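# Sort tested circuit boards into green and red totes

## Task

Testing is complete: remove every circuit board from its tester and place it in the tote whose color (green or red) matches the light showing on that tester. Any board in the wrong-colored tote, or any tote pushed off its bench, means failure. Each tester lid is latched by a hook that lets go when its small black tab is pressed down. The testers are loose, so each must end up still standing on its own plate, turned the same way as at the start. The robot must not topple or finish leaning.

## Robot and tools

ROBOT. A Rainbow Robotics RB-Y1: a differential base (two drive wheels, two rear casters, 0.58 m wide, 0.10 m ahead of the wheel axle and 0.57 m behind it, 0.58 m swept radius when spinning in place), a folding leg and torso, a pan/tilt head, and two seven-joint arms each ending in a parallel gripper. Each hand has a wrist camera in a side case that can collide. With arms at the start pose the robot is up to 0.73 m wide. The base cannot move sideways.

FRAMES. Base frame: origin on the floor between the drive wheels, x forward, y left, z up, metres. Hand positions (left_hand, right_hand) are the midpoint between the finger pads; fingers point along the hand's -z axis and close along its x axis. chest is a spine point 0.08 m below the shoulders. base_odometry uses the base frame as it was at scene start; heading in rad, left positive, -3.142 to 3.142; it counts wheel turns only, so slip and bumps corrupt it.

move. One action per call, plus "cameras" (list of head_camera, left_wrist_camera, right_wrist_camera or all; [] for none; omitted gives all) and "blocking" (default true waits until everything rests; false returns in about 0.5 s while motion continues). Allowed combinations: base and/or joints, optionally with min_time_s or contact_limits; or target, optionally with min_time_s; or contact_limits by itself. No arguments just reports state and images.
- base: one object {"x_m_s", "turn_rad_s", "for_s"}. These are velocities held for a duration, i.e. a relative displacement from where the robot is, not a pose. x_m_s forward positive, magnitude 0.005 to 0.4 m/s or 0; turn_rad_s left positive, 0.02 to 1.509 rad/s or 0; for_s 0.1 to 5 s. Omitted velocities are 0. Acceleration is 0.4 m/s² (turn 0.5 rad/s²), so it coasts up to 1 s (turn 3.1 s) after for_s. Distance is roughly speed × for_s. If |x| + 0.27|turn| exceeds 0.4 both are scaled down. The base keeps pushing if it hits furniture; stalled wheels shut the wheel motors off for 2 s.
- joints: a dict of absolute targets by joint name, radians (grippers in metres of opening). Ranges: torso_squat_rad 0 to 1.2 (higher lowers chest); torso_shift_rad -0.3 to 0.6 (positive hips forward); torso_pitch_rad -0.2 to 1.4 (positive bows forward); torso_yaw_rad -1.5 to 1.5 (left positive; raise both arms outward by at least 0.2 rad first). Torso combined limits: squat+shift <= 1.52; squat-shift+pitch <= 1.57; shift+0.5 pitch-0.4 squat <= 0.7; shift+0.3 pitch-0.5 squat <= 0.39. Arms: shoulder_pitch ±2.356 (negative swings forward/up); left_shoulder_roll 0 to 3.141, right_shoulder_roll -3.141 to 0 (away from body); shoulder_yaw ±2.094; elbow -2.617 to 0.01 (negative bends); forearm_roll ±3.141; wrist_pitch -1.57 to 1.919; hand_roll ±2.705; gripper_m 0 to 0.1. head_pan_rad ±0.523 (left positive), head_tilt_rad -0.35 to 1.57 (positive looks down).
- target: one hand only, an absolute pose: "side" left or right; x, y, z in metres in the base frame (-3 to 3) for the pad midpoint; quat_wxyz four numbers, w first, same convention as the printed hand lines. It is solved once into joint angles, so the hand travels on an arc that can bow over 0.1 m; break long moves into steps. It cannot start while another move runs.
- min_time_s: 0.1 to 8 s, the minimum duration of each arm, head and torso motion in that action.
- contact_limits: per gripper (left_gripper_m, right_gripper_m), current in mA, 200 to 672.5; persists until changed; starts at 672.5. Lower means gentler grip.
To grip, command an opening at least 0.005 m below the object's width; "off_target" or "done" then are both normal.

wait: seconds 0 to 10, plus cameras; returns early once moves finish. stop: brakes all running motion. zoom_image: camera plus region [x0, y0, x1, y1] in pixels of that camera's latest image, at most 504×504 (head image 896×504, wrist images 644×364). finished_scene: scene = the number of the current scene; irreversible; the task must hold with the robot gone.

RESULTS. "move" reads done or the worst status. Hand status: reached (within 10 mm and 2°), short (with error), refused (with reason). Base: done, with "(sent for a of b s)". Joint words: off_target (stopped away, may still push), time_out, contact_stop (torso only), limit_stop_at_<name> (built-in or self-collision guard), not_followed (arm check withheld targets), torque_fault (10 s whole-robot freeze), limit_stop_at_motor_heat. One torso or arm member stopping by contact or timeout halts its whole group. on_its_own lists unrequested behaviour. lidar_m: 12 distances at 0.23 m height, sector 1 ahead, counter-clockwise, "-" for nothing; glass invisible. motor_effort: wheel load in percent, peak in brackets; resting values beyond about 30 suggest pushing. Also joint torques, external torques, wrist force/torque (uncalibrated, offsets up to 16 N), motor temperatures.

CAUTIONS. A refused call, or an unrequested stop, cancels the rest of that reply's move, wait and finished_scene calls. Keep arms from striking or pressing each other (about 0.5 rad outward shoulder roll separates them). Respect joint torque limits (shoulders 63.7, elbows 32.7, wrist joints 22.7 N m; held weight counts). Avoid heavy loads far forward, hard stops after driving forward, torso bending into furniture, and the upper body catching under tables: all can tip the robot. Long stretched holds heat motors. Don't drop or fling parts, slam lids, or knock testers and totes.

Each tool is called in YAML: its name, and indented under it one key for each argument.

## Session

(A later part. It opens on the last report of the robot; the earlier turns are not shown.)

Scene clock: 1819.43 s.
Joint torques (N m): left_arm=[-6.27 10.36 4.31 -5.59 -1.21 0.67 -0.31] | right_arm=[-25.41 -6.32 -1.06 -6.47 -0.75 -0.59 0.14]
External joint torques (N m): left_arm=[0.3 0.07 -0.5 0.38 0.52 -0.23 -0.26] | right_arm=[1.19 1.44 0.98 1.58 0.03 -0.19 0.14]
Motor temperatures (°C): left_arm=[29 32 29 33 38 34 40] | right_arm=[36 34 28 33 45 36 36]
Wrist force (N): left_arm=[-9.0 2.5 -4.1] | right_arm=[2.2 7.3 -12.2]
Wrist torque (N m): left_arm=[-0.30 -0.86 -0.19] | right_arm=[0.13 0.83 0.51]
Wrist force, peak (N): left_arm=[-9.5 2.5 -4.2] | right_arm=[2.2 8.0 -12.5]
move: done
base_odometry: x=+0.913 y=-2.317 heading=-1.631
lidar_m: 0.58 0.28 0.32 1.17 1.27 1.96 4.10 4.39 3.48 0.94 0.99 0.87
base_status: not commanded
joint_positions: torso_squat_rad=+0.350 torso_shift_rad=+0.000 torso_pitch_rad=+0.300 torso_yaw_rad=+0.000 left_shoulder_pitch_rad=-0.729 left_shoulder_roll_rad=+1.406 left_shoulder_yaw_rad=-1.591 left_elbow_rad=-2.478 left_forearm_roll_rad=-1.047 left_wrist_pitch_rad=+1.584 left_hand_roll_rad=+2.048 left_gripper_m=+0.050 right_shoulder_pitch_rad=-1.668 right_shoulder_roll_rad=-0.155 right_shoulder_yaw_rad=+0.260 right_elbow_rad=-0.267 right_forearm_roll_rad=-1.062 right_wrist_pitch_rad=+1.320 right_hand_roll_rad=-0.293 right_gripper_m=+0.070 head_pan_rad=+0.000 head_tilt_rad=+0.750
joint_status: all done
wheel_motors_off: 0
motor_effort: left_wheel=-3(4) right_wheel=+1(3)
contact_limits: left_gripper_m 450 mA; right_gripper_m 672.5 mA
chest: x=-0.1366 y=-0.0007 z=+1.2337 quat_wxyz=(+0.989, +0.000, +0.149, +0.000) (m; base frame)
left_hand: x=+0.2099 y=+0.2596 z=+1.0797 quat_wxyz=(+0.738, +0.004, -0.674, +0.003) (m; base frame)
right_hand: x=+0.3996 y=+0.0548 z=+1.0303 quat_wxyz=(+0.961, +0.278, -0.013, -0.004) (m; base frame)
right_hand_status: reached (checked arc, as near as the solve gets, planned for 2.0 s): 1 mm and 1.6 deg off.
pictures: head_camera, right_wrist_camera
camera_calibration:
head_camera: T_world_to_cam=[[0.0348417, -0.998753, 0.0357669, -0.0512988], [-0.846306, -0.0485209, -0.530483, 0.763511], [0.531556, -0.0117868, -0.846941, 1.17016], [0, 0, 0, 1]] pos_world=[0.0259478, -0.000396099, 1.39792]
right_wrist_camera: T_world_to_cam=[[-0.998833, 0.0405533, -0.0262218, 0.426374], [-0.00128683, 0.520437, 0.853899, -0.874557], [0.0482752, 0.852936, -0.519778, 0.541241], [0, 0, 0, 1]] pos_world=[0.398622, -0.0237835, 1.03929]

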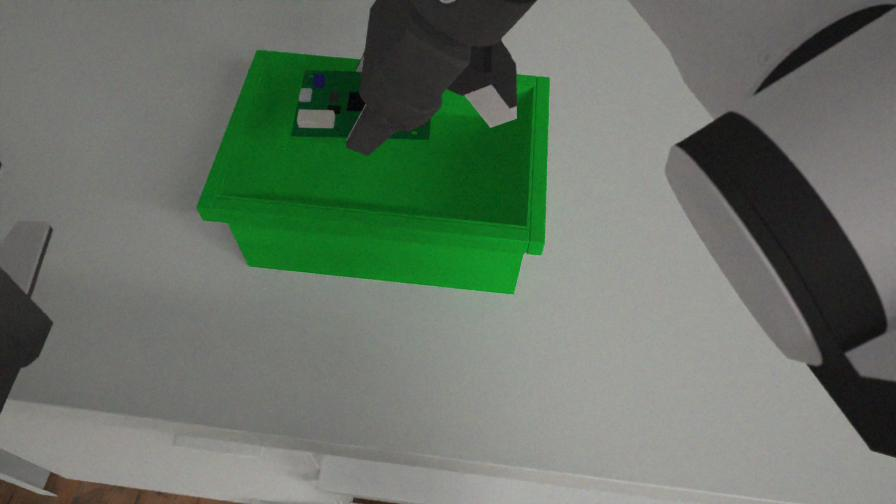

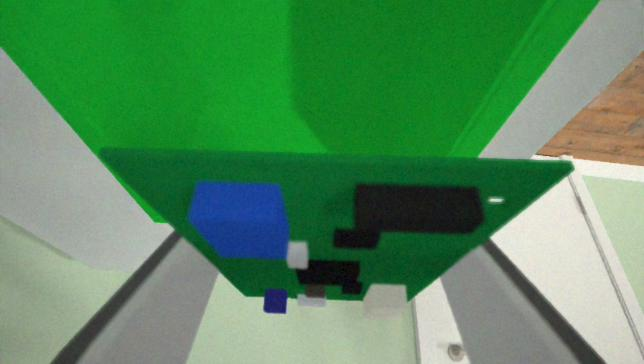

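move:
  target: {"side":"right","x":0.402,"y":0.055,"z":0.97,"quat_wxyz":[0.9613,0.2756,0,0]}
  min_time_s: 2
  cameras: ["head_camera","right_wrist_camera"]

Scene clock: 1827.47 s.
Joint torques (N m): left_arm=[-6.15 10.34 4.37 -5.68 -1.31 0.75 -0.23] | right_arm=[-22.52 -4.13 -1.14 -6.39 -0.65 -0.8 0.38]
External joint torques (N m): left_arm=[0.43 0.05 -0.45 0.3 0.43 -0.15 -0.17] | right_arm=[3.42 2.54 0.76 1.7 0.07 -0.34 0.37]
Motor temperatures (°C): left_arm=[29 32 29 33 38 34 40] | right_arm=[36 34 28 33 45 36 36]
Wrist force (N): left_arm=[-9.3 2.2 -4.1] | right_arm=[1.3 7.5 -12.5]
Wrist torque (N m): left_arm=[-0.25 -0.92 -0.20] | right_arm=[0.10 0.74 0.50]
Wrist force, peak (N): left_arm=[-9.5 2.3 -4.3] | right_arm=[2.1 7.6 -12.7]
move: short
base_odometry: x=+0.913 y=-2.317 heading=-1.631
lidar_m: 0.58 0.28 0.32 1.17 1.28 1.95 4.10 4.39 3.48 0.94 0.99 0.88
base_status: not commanded
joint_positions: torso_squat_rad=+0.350 torso_shift_rad=+0.000 torso_pitch_rad=+0.300 torso_yaw_rad=+0.000 left_shoulder_pitch_rad=-0.729 left_shoulder_roll_rad=+1.406 left_shoulder_yaw_rad=-1.591 left_elbow_rad=-2.478 left_forearm_roll_rad=-1.047 left_wrist_pitch_rad=+1.584 left_hand_roll_rad=+2.048 left_gripper_m=+0.050 right_shoulder_pitch_rad=-1.554 right_shoulder_roll_rad=-0.116 right_shoulder_yaw_rad=+0.273 right_elbow_rad=-0.267 right_forearm_roll_rad=-1.039 right_wrist_pitch_rad=+1.149 right_hand_roll_rad=-0.239 right_gripper_m=+0.070 head_pan_rad=+0.000 head_tilt_rad=+0.750
joint_status: all done
wheel_motors_off: 0
motor_effort: left_wheel=-2(4) right_wheel=-2(2)
contact_limits: left_gripper_m 450 mA; right_gripper_m 672.5 mA
chest: x=-0.1366 y=-0.0007 z=+1.2337 quat_wxyz=(+0.989, +0.000, +0.149, +0.000) (m; base frame)
left_hand: x=+0.2099 y=+0.2596 z=+1.0797 quat_wxyz=(+0.738, +0.004, -0.674, +0.003) (m; base frame)
right_hand: x=+0.4017 y=+0.0547 z=+0.9707 quat_wxyz=(+0.959, +0.280, -0.046, -0.013) (m; base frame)
right_hand_status: short (checked arc, as near as the solve gets, planned for 2.0 s): 1 mm and 5.6 deg off. The place is met; only the turn is off.
pictures: head_camera, right_wrist_camera
camera_calibration:
head_camera: T_world_to_cam=[[0.0348415, -0.998753, 0.0357668, -0.0512989], [-0.846306, -0.0485207, -0.530483, 0.763511], [0.531557, -0.0117869, -0.846941, 1.17016], [0, 0, 0, 1]] pos_world=[0.0259475, -0.000396262, 1.39792]
right_wrist_camera: T_world_to_cam=[[-0.993374, 0.0775485, -0.0848147, 0.479564], [-0.0327602, 0.516311, 0.855775, -0.812551], [0.110155, 0.852883, -0.510349, 0.476197], [0, 0, 0, 1]] pos_world=[0.397312, -0.0238011, 0.979061]

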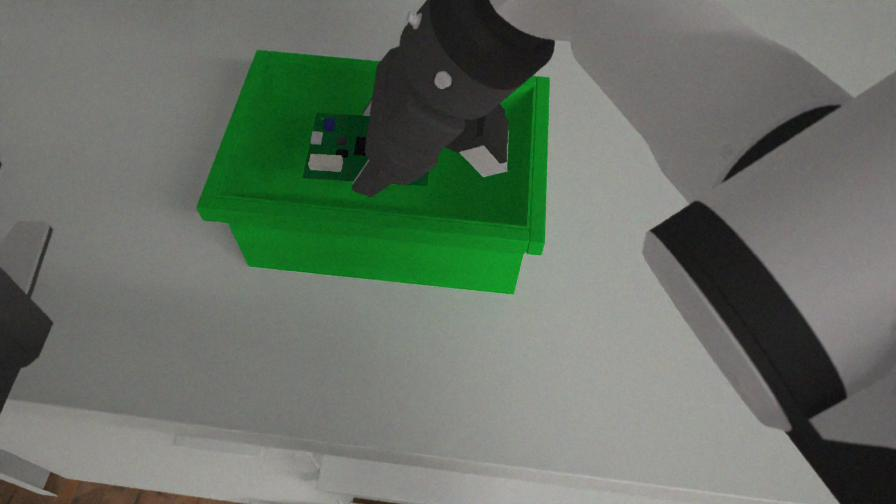

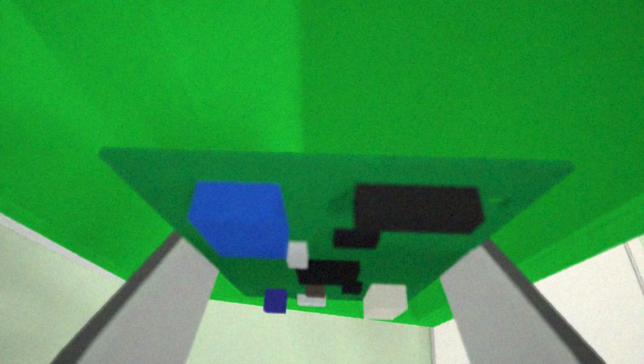

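move:
  target: {"side":"right","x":0.397,"y":0.055,"z":0.925,"quat_wxyz":[0.9613,0.2756,0,0]}
  min_time_s: 2
  cameras: []

move:
  target: {"side":"right","x":0.397,"y":0.055,"z":0.912,"quat_wxyz":[0.9613,0.2756,0,0]}
  min_time_s: 1.5
  cameras: ["head_camera","right_wrist_camera"]

Scene clock: 1836.60 s.
Joint torques (N m): left_arm=[-6.16 10.43 4.28 -5.6 -1.3 0.67 -0.18] | right_arm=[-16.8 -0.56 0.17 -4.86 0.16 -0.46 0.64]
External joint torques (N m): left_arm=[0.41 0.14 -0.53 0.38 0.44 -0.23 -0.12] | right_arm=[8.36 5.09 1.92 3.2 0.82 0.06 0.63]
Motor temperatures (°C): left_arm=[29 32 29 33 38 34 40] | right_arm=[36 34 28 33 45 36 36]
Wrist force (N): left_arm=[-9.2 2.2 -4.3] | right_arm=[6.2 11.9 -1.3]
Wrist torque (N m): left_arm=[-0.24 -0.91 -0.20] | right_arm=[-0.13 1.58 0.24]
Wrist force, peak (N): left_arm=[-9.5 2.5 -4.3] | right_arm=[7.6 17.0 6.5]
move: short
base_odometry: x=+0.913 y=-2.317 heading=-1.631
lidar_m: 0.57 0.27 0.32 1.17 1.27 1.95 4.10 4.38 3.48 0.93 0.98 0.87
base_status: not commanded
joint_positions: torso_squat_rad=+0.350 torso_shift_rad=+0.000 torso_pitch_rad=+0.300 torso_yaw_rad=+0.000 left_shoulder_pitch_rad=-0.729 left_shoulder_roll_rad=+1.406 left_shoulder_yaw_rad=-1.591 left_elbow_rad=-2.478 left_forearm_roll_rad=-1.047 left_wrist_pitch_rad=+1.584 left_hand_roll_rad=+2.048 left_gripper_m=+0.050 right_shoulder_pitch_rad=-1.466 right_shoulder_roll_rad=-0.084 right_shoulder_yaw_rad=+0.284 right_elbow_rad=-0.268 right_forearm_roll_rad=-1.020 right_wrist_pitch_rad=+1.020 right_hand_roll_rad=-0.204 right_gripper_m=+0.070 head_pan_rad=+0.000 head_tilt_rad=+0.750
joint_status: all done
wheel_motors_off: 0
motor_effort: left_wheel=-3(4) right_wheel=+1(2)
contact_limits: left_gripper_m 450 mA; right_gripper_m 672.5 mA
chest: x=-0.1368 y=-0.0007 z=+1.2337 quat_wxyz=(+0.989, +0.000, +0.149, +0.000) (m; base frame)
left_hand: x=+0.2098 y=+0.2596 z=+1.0798 quat_wxyz=(+0.738, +0.004, -0.675, +0.003) (m; base frame)
right_hand: x=+0.3972 y=+0.0547 z=+0.9268 quat_wxyz=(+0.957, +0.279, -0.071, -0.020) (m; base frame)
right_hand_status: short (checked arc, as near as the solve gets, planned for 2.0 s): 2 mm and 8.5 deg off. The place is met; only the turn is off.
pictures: none
No camera images: "cameras" was empty.

Scene clock: 1838.43 s.
Joint torques (N m): left_arm=[-6.41 10.14 4.3 -5.39 -1.22 0.82 -0.27] | right_arm=[-21.51 -2.8 -0.66 -6.64 -0.45 -0.96 0.32]
External joint torques (N m): left_arm=[0.17 -0.15 -0.51 0.59 0.51 -0.08 -0.21] | right_arm=[3.36 2.47 1.03 1.4 0.17 -0.41 0.31]
Motor temperatures (°C): left_arm=[29 32 29 33 38 34 40] | right_arm=[36 34 28 33 45 36 36]
Wrist force (N): left_arm=[-9.1 2.5 -4.2] | right_arm=[0.8 7.6 -12.1]
Wrist torque (N m): left_arm=[-0.28 -0.89 -0.19] | right_arm=[0.09 0.73 0.51]
Wrist force, peak (N): left_arm=[-9.5 2.3 -4.3] | right_arm=[8.5 23.1 32.9]
move: short
base_odometry: x=+0.913 y=-2.317 heading=-1.632
lidar_m: 0.57 0.28 0.33 1.16 1.27 1.95 4.11 4.38 3.47 0.94 0.99 0.88
base_status: not commanded
joint_positions: torso_squat_rad=+0.350 torso_shift_rad=+0.000 torso_pitch_rad=+0.300 torso_yaw_rad=+0.000 left_shoulder_pitch_rad=-0.729 left_shoulder_roll_rad=+1.406 left_shoulder_yaw_rad=-1.591 left_elbow_rad=-2.478 left_forearm_roll_rad=-1.047 left_wrist_pitch_rad=+1.584 left_hand_roll_rad=+2.048 left_gripper_m=+0.050 right_shoulder_pitch_rad=-1.438 right_shoulder_roll_rad=-0.072 right_shoulder_yaw_rad=+0.288 right_elbow_rad=-0.267 right_forearm_roll_rad=-1.011 right_wrist_pitch_rad=+0.968 right_hand_roll_rad=-0.195 right_gripper_m=+0.070 head_pan_rad=+0.000 head_tilt_rad=+0.750
joint_status: all done
wheel_motors_off: 0
motor_effort: left_wheel=-3(6) right_wheel=+1(6)
contact_limits: left_gripper_m 450 mA; right_gripper_m 672.5 mA
chest: x=-0.1366 y=-0.0008 z=+1.2337 quat_wxyz=(+0.989, +0.000, +0.149, +0.000) (m; base frame)
left_hand: x=+0.2099 y=+0.2596 z=+1.0798 quat_wxyz=(+0.738, +0.004, -0.674, +0.003) (m; base frame)
right_hand: x=+0.3967 y=+0.0546 z=+0.9127 quat_wxyz=(+0.957, +0.278, -0.083, -0.024) (m; base frame)
right_hand_status: short (checked arc, as near as the solve gets, planned for 1.5 s): 1 mm and 9.9 deg off. The place is met; only the turn is off.
pictures: head_camera, right_wrist_camera
camera_calibration:
head_camera: T_world_to_cam=[[0.0347927, -0.998755, 0.03575, -0.0513014], [-0.846228, -0.0484722, -0.530612, 0.763625], [0.531684, -0.0117912, -0.846861, 1.17012], [0, 0, 0, 1]] pos_world=[0.0258516, -0.000425797, 1.39795]
right_wrist_camera: T_world_to_cam=[[-0.981843, 0.11784, -0.148657, 0.52119], [-0.0664705, 0.520251, 0.851423, -0.745891], [0.177671, 0.845844, -0.502972, 0.414082], [0, 0, 0, 1]] pos_world=[0.388576, -0.0236154, 0.920818]

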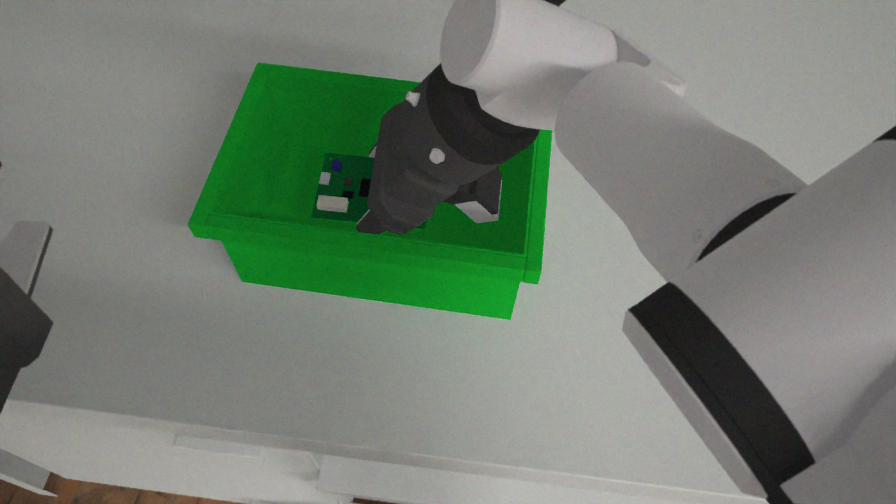

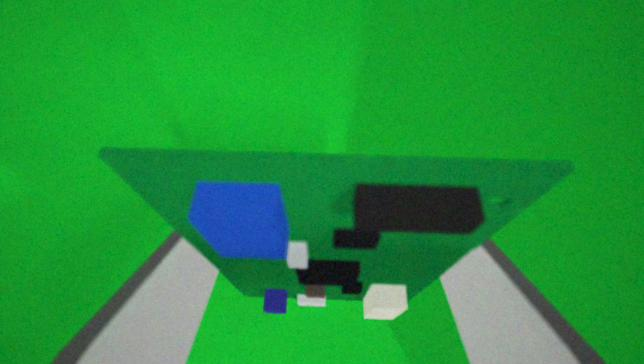

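move:
  target: {"side":"right","x":0.402,"y":0.055,"z":0.9,"quat_wxyz":[0.957,0.278,-0.083,-0.024]}
  min_time_s: 2
  cameras: ["head_camera"]

Scene clock: 1847.07 s.
Joint torques (N m): left_arm=[-6.25 10.12 4.4 -5.4 -1.35 0.82 -0.29] | right_arm=[-21.16 -2.3 -0.61 -6.5 -0.47 -1.07 0.44]
External joint torques (N m): left_arm=[0.33 -0.17 -0.42 0.58 0.39 -0.08 -0.23] | right_arm=[3.45 2.62 1.01 1.57 0.09 -0.44 0.43]
Motor temperatures (°C): left_arm=[29 32 29 33 38 34 40] | right_arm=[36 34 28 33 45 36 36]
Wrist force (N): left_arm=[-9.3 2.3 -4.2] | right_arm=[0.6 7.5 -11.9]
Wrist torque (N m): left_arm=[-0.26 -0.93 -0.19] | right_arm=[0.09 0.71 0.50]
Wrist force, peak (N): left_arm=[-9.6 2.4 -4.3] | right_arm=[1.5 7.5 -12.4]
move: short
base_odometry: x=+0.913 y=-2.317 heading=-1.632
lidar_m: 0.57 0.28 0.32 1.17 1.27 1.94 4.10 4.39 3.49 0.93 0.99 0.87
base_status: not commanded
joint_positions: torso_squat_rad=+0.350 torso_shift_rad=+0.000 torso_pitch_rad=+0.300 torso_yaw_rad=+0.000 left_shoulder_pitch_rad=-0.729 left_shoulder_roll_rad=+1.406 left_shoulder_yaw_rad=-1.591 left_elbow_rad=-2.478 left_forearm_roll_rad=-1.047 left_wrist_pitch_rad=+1.584 left_hand_roll_rad=+2.048 left_gripper_m=+0.050 right_shoulder_pitch_rad=-1.410 right_shoulder_roll_rad=-0.060 right_shoulder_yaw_rad=+0.293 right_elbow_rad=-0.267 right_forearm_roll_rad=-0.998 right_wrist_pitch_rad=+0.890 right_hand_roll_rad=-0.190 right_gripper_m=+0.070 head_pan_rad=+0.000 head_tilt_rad=+0.750
joint_status: all done
wheel_motors_off: 0
motor_effort: left_wheel=-3(5) right_wheel=+1(2)
contact_limits: left_gripper_m 450 mA; right_gripper_m 672.5 mA
chest: x=-0.1366 y=-0.0008 z=+1.2337 quat_wxyz=(+0.989, +0.000, +0.149, +0.000) (m; base frame)
left_hand: x=+0.2099 y=+0.2596 z=+1.0798 quat_wxyz=(+0.738, +0.004, -0.674, +0.003) (m; base frame)
right_hand: x=+0.4017 y=+0.0546 z=+0.9008 quat_wxyz=(+0.954, +0.278, -0.108, -0.031) (m; base frame)
right_hand_status: short (checked arc, as near as the solve gets, planned for 2.0 s): 1 mm and 3.0 deg off. The place is met; only the turn is off.
pictures: head_camera
camera_calibration:
head_camera: T_world_to_cam=[[0.0347928, -0.998755, 0.0357499, -0.0513014], [-0.846228, -0.0484723, -0.530611, 0.763625], [0.531683, -0.0117911, -0.846861, 1.17012], [0, 0, 0, 1]] pos_world=[0.025852, -0.000425849, 1.39795]

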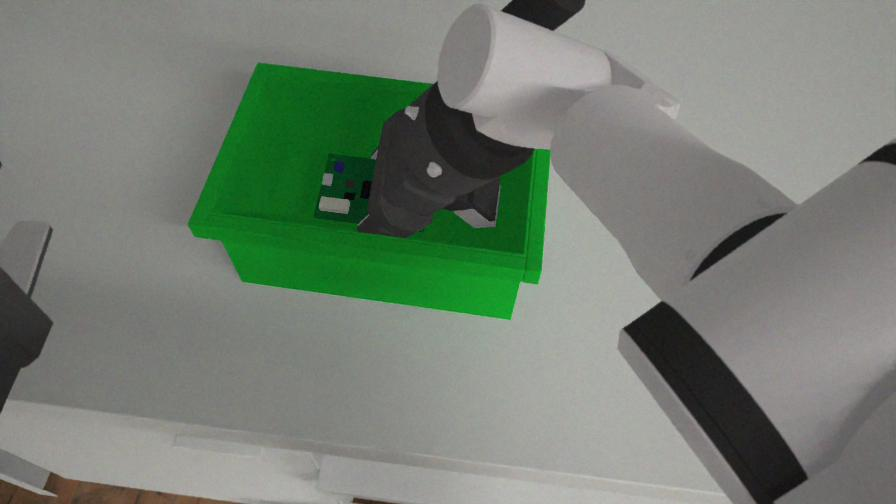

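move:
  joints: {"right_gripper_m":0.082}
  min_time_s: 1.5
  cameras: ["right_wrist_camera"]

move:
  target: {"side":"right","x":0.395,"y":0.045,"z":0.95,"quat_wxyz":[0.954,0.278,-0.108,-0.031]}
  min_time_s: 2
  cameras: ["head_camera","right_wrist_camera"]

"min_time_s" has no arm, head or torso joint beside it: it slows only arm, head and torso motions. Command such a joint too, or leave it out
Scene clock: 1853.40 s.
Joint torques (N m): left_arm=[-6.23 10.07 4.28 -5.45 -1.3 0.8 -0.31] | right_arm=[-21.31 -2.02 -0.46 -6.54 -0.44 -0.98 0.39]
External joint torques (N m): left_arm=[0.34 -0.23 -0.53 0.53 0.44 -0.1 -0.26] | right_arm=[3.31 2.89 1.15 1.53 0.11 -0.35 0.38]
Motor temperatures (°C): left_arm=[29 31 29 33 38 34 40] | right_arm=[36 33 28 33 45 36 36]
Wrist force (N): left_arm=[-9.3 2.4 -4.1] | right_arm=[0.7 7.6 -11.9]
Wrist torque (N m): left_arm=[-0.26 -0.92 -0.19] | right_arm=[0.07 0.73 0.50]
Wrist force, peak (N): left_arm=[-9.5 2.3 -4.5] | right_arm=[0.7 7.3 -12.5]
base_odometry: x=+0.913 y=-2.317 heading=-1.632
lidar_m: 0.57 0.28 0.33 1.16 1.27 1.95 4.10 4.39 3.48 0.93 0.99 0.87
base_status: not commanded
joint_positions: torso_squat_rad=+0.350 torso_shift_rad=+0.000 torso_pitch_rad=+0.300 torso_yaw_rad=+0.000 left_shoulder_pitch_rad=-0.729 left_shoulder_roll_rad=+1.406 left_shoulder_yaw_rad=-1.591 left_elbow_rad=-2.478 left_forearm_roll_rad=-1.047 left_wrist_pitch_rad=+1.584 left_hand_roll_rad=+2.048 left_gripper_m=+0.050 right_shoulder_pitch_rad=-1.410 right_shoulder_roll_rad=-0.060 right_shoulder_yaw_rad=+0.293 right_elbow_rad=-0.267 right_forearm_roll_rad=-0.998 right_wrist_pitch_rad=+0.890 right_hand_roll_rad=-0.190 right_gripper_m=+0.070 head_pan_rad=+0.000 head_tilt_rad=+0.750
joint_status: all done
wheel_motors_off: 0
motor_effort: left_wheel=-4(5) right_wheel=+1(2)
contact_limits: left_gripper_m 450 mA; right_gripper_m 672.5 mA
chest: x=-0.1366 y=-0.0008 z=+1.2337 quat_wxyz=(+0.989, +0.000, +0.149, +0.000) (m; base frame)
left_hand: x=+0.2099 y=+0.2596 z=+1.0798 quat_wxyz=(+0.738, +0.004, -0.674, +0.003) (m; base frame)
right_hand: x=+0.4017 y=+0.0546 z=+0.9008 quat_wxyz=(+0.954, +0.278, -0.108, -0.031) (m; base frame)
right_hand_status: short (checked arc, as near as the solve gets, planned for 2.0 s): 1 mm and 3.0 deg off. The place is met; only the turn is off.
pictures: none

not run: a call was refused earlier in this reply.

move:
  joints: {"right_gripper_m":0.084}
  cameras: ["right_wrist_camera"]

move:
  target: {"side":"right","x":0.395,"y":0.045,"z":0.95,"quat_wxyz":[0.954,0.278,-0.108,-0.031]}
  min_time_s: 2
  cameras: ["head_camera","right_wrist_camera"]

Scene clock: 1857.80 s.
Joint torques (N m): left_arm=[-6.39 10.22 4.45 -5.39 -1.26 0.74 -0.31] | right_arm=[-21.13 -2.34 -0.43 -6.56 -0.4 -1.06 0.32]
External joint torques (N m): left_arm=[0.19 -0.08 -0.37 0.59 0.47 -0.16 -0.26] | right_arm=[3.49 2.57 1.18 1.51 0.15 -0.43 0.3]
Motor temperatures (°C): left_arm=[29 31 29 33 38 34 40] | right_arm=[36 33 28 33 45 36 36]
Wrist force (N): left_arm=[-9.1 2.6 -4.1] | right_arm=[0.8 7.4 -11.9]
Wrist torque (N m): left_arm=[-0.29 -0.90 -0.19] | right_arm=[0.14 0.76 0.50]
Wrist force, peak (N): left_arm=[-9.4 2.3 -4.4] | right_arm=[0.8 7.9 -12.5]
move: done
base_odometry: x=+0.913 y=-2.317 heading=-1.632
lidar_m: 0.57 0.28 0.33 1.16 1.27 1.96 4.09 4.38 3.48 0.95 0.99 0.87
base_status: not commanded
joint_positions: torso_squat_rad=+0.350 torso_shift_rad=+0.000 torso_pitch_rad=+0.300 torso_yaw_rad=+0.000 left_shoulder_pitch_rad=-0.729 left_shoulder_roll_rad=+1.406 left_shoulder_yaw_rad=-1.591 left_elbow_rad=-2.478 left_forearm_roll_rad=-1.047 left_wrist_pitch_rad=+1.584 left_hand_roll_rad=+2.048 left_gripper_m=+0.050 right_shoulder_pitch_rad=-1.410 right_shoulder_roll_rad=-0.060 right_shoulder_yaw_rad=+0.293 right_elbow_rad=-0.267 right_forearm_roll_rad=-0.998 right_wrist_pitch_rad=+0.890 right_hand_roll_rad=-0.190 right_gripper_m=+0.084 head_pan_rad=+0.000 head_tilt_rad=+0.750
joint_status: all done
wheel_motors_off: 0
motor_effort: left_wheel=-4(4) right_wheel=+1(2)
contact_limits: left_gripper_m 450 mA; right_gripper_m 672.5 mA
chest: x=-0.1366 y=-0.0008 z=+1.2337 quat_wxyz=(+0.989, +0.000, +0.149, +0.000) (m; base frame)
left_hand: x=+0.2099 y=+0.2596 z=+1.0798 quat_wxyz=(+0.738, +0.004, -0.674, +0.003) (m; base frame)
right_hand: x=+0.4017 y=+0.0546 z=+0.9008 quat_wxyz=(+0.954, +0.278, -0.108, -0.031) (m; base frame)
pictures: right_wrist_camera
camera_calibration:
right_wrist_camera: T_world_to_cam=[[-0.970679, 0.145307, -0.191487, 0.556955], [-0.0892651, 0.521747, 0.848417, -0.723681], [0.223189, 0.840634, -0.493478, 0.380632], [0, 0, 0, 1]] pos_world=[0.391073, -0.0233236, 0.908467]

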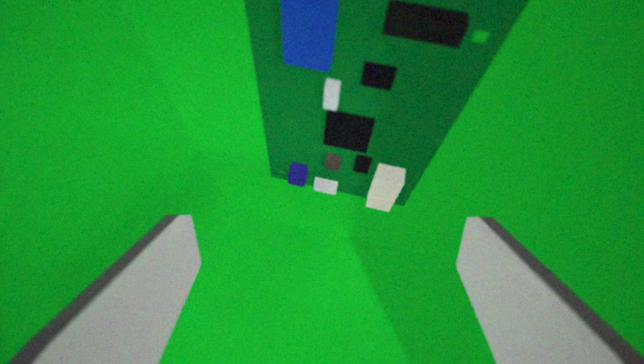

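Scene clock: 1860.13 s.
Joint torques (N m): left_arm=[-6.44 10.41 4.4 -5.46 -1.33 0.71 -0.26] | right_arm=[-20.99 -4.78 -3.16 -8.29 -0.39 -0.76 -0.16]
External joint torques (N m): left_arm=[0.14 0.12 -0.41 0.52 0.4 -0.19 -0.21] | right_arm=[2.84 -0.65 1.07 0.43 0.06 0.15 -0.17]
Motor temperatures (°C): left_arm=[29 31 29 33 38 34 40] | right_arm=[36 33 28 33 45 36 36]
Wrist force (N): left_arm=[-9.2 2.4 -4.1] | right_arm=[1.1 7.6 -11.9]
Wrist torque (N m): left_arm=[-0.27 -0.91 -0.19] | right_arm=[0.13 0.77 0.49]
Wrist force, peak (N): left_arm=[-9.6 2.4 -4.2] | right_arm=[0.7 8.3 -12.1]
move: done
base_odometry: x=+0.913 y=-2.317 heading=-1.632
lidar_m: 0.58 0.28 0.32 1.17 1.27 1.95 4.10 4.38 3.49 0.94 0.99 0.87
base_status: not commanded
joint_positions: torso_squat_rad=+0.350 torso_shift_rad=+0.000 torso_pitch_rad=+0.300 torso_yaw_rad=+0.000 left_shoulder_pitch_rad=-0.729 left_shoulder_roll_rad=+1.406 left_shoulder_yaw_rad=-1.591 left_elbow_rad=-2.478 left_forearm_roll_rad=-1.047 left_wrist_pitch_rad=+1.584 left_hand_roll_rad=+2.048 left_gripper_m=+0.050 right_shoulder_pitch_rad=-1.211 right_shoulder_roll_rad=-0.193 right_shoulder_yaw_rad=+0.369 right_elbow_rad=-0.872 right_forearm_roll_rad=-0.882 right_wrist_pitch_rad=+1.144 right_hand_roll_rad=-0.524 right_gripper_m=+0.084 head_pan_rad=+0.000 head_tilt_rad=+0.750
joint_status: all done
wheel_motors_off: 0
motor_effort: left_wheel=-3(6) right_wheel=+1(2)
contact_limits: left_gripper_m 450 mA; right_gripper_m 672.5 mA
chest: x=-0.1366 y=-0.0008 z=+1.2337 quat_wxyz=(+0.989, +0.000, +0.149, +0.000) (m; base frame)
left_hand: x=+0.2099 y=+0.2596 z=+1.0798 quat_wxyz=(+0.738, +0.004, -0.674, +0.003) (m; base frame)
right_hand: x=+0.3951 y=+0.0453 z=+0.9503 quat_wxyz=(+0.954, +0.278, -0.108, -0.031) (m; base frame)
right_hand_status: reached (checked arc, planned for 2.0 s): 0 mm and 0.1 deg off.
pictures: head_camera, right_wrist_camera
camera_calibration:
head_camera: T_world_to_cam=[[0.0348006, -0.998755, 0.0357507, -0.051299], [-0.846228, -0.0484793, -0.530611, 0.763625], [0.531684, -0.0117876, -0.846861, 1.17012], [0, 0, 0, 1]] pos_world=[0.0258519, -0.000422142, 1.39795]
right_wrist_camera: T_world_to_cam=[[-0.970698, 0.144756, -0.191812, 0.561683], [-0.0899658, 0.521239, 0.848655, -0.761361], [0.222828, 0.841044, -0.492943, 0.414026], [0, 0, 0, 1]] pos_world=[0.384472, -0.0326695, 0.957962]

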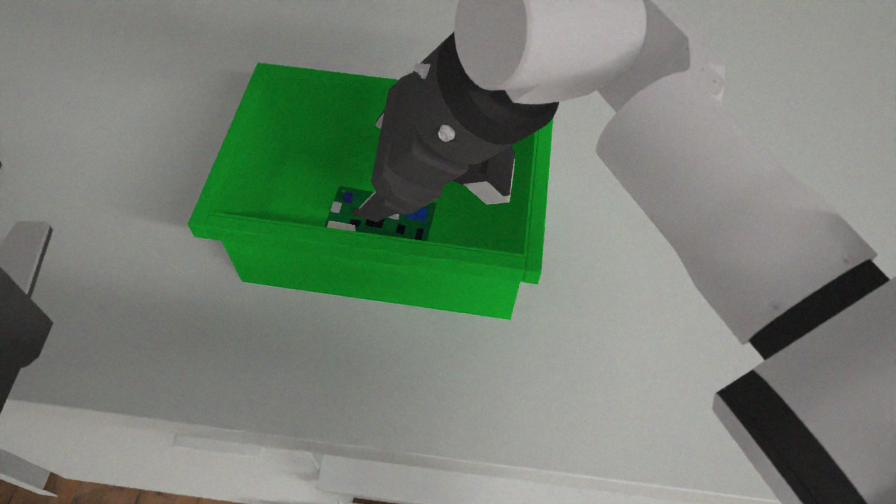

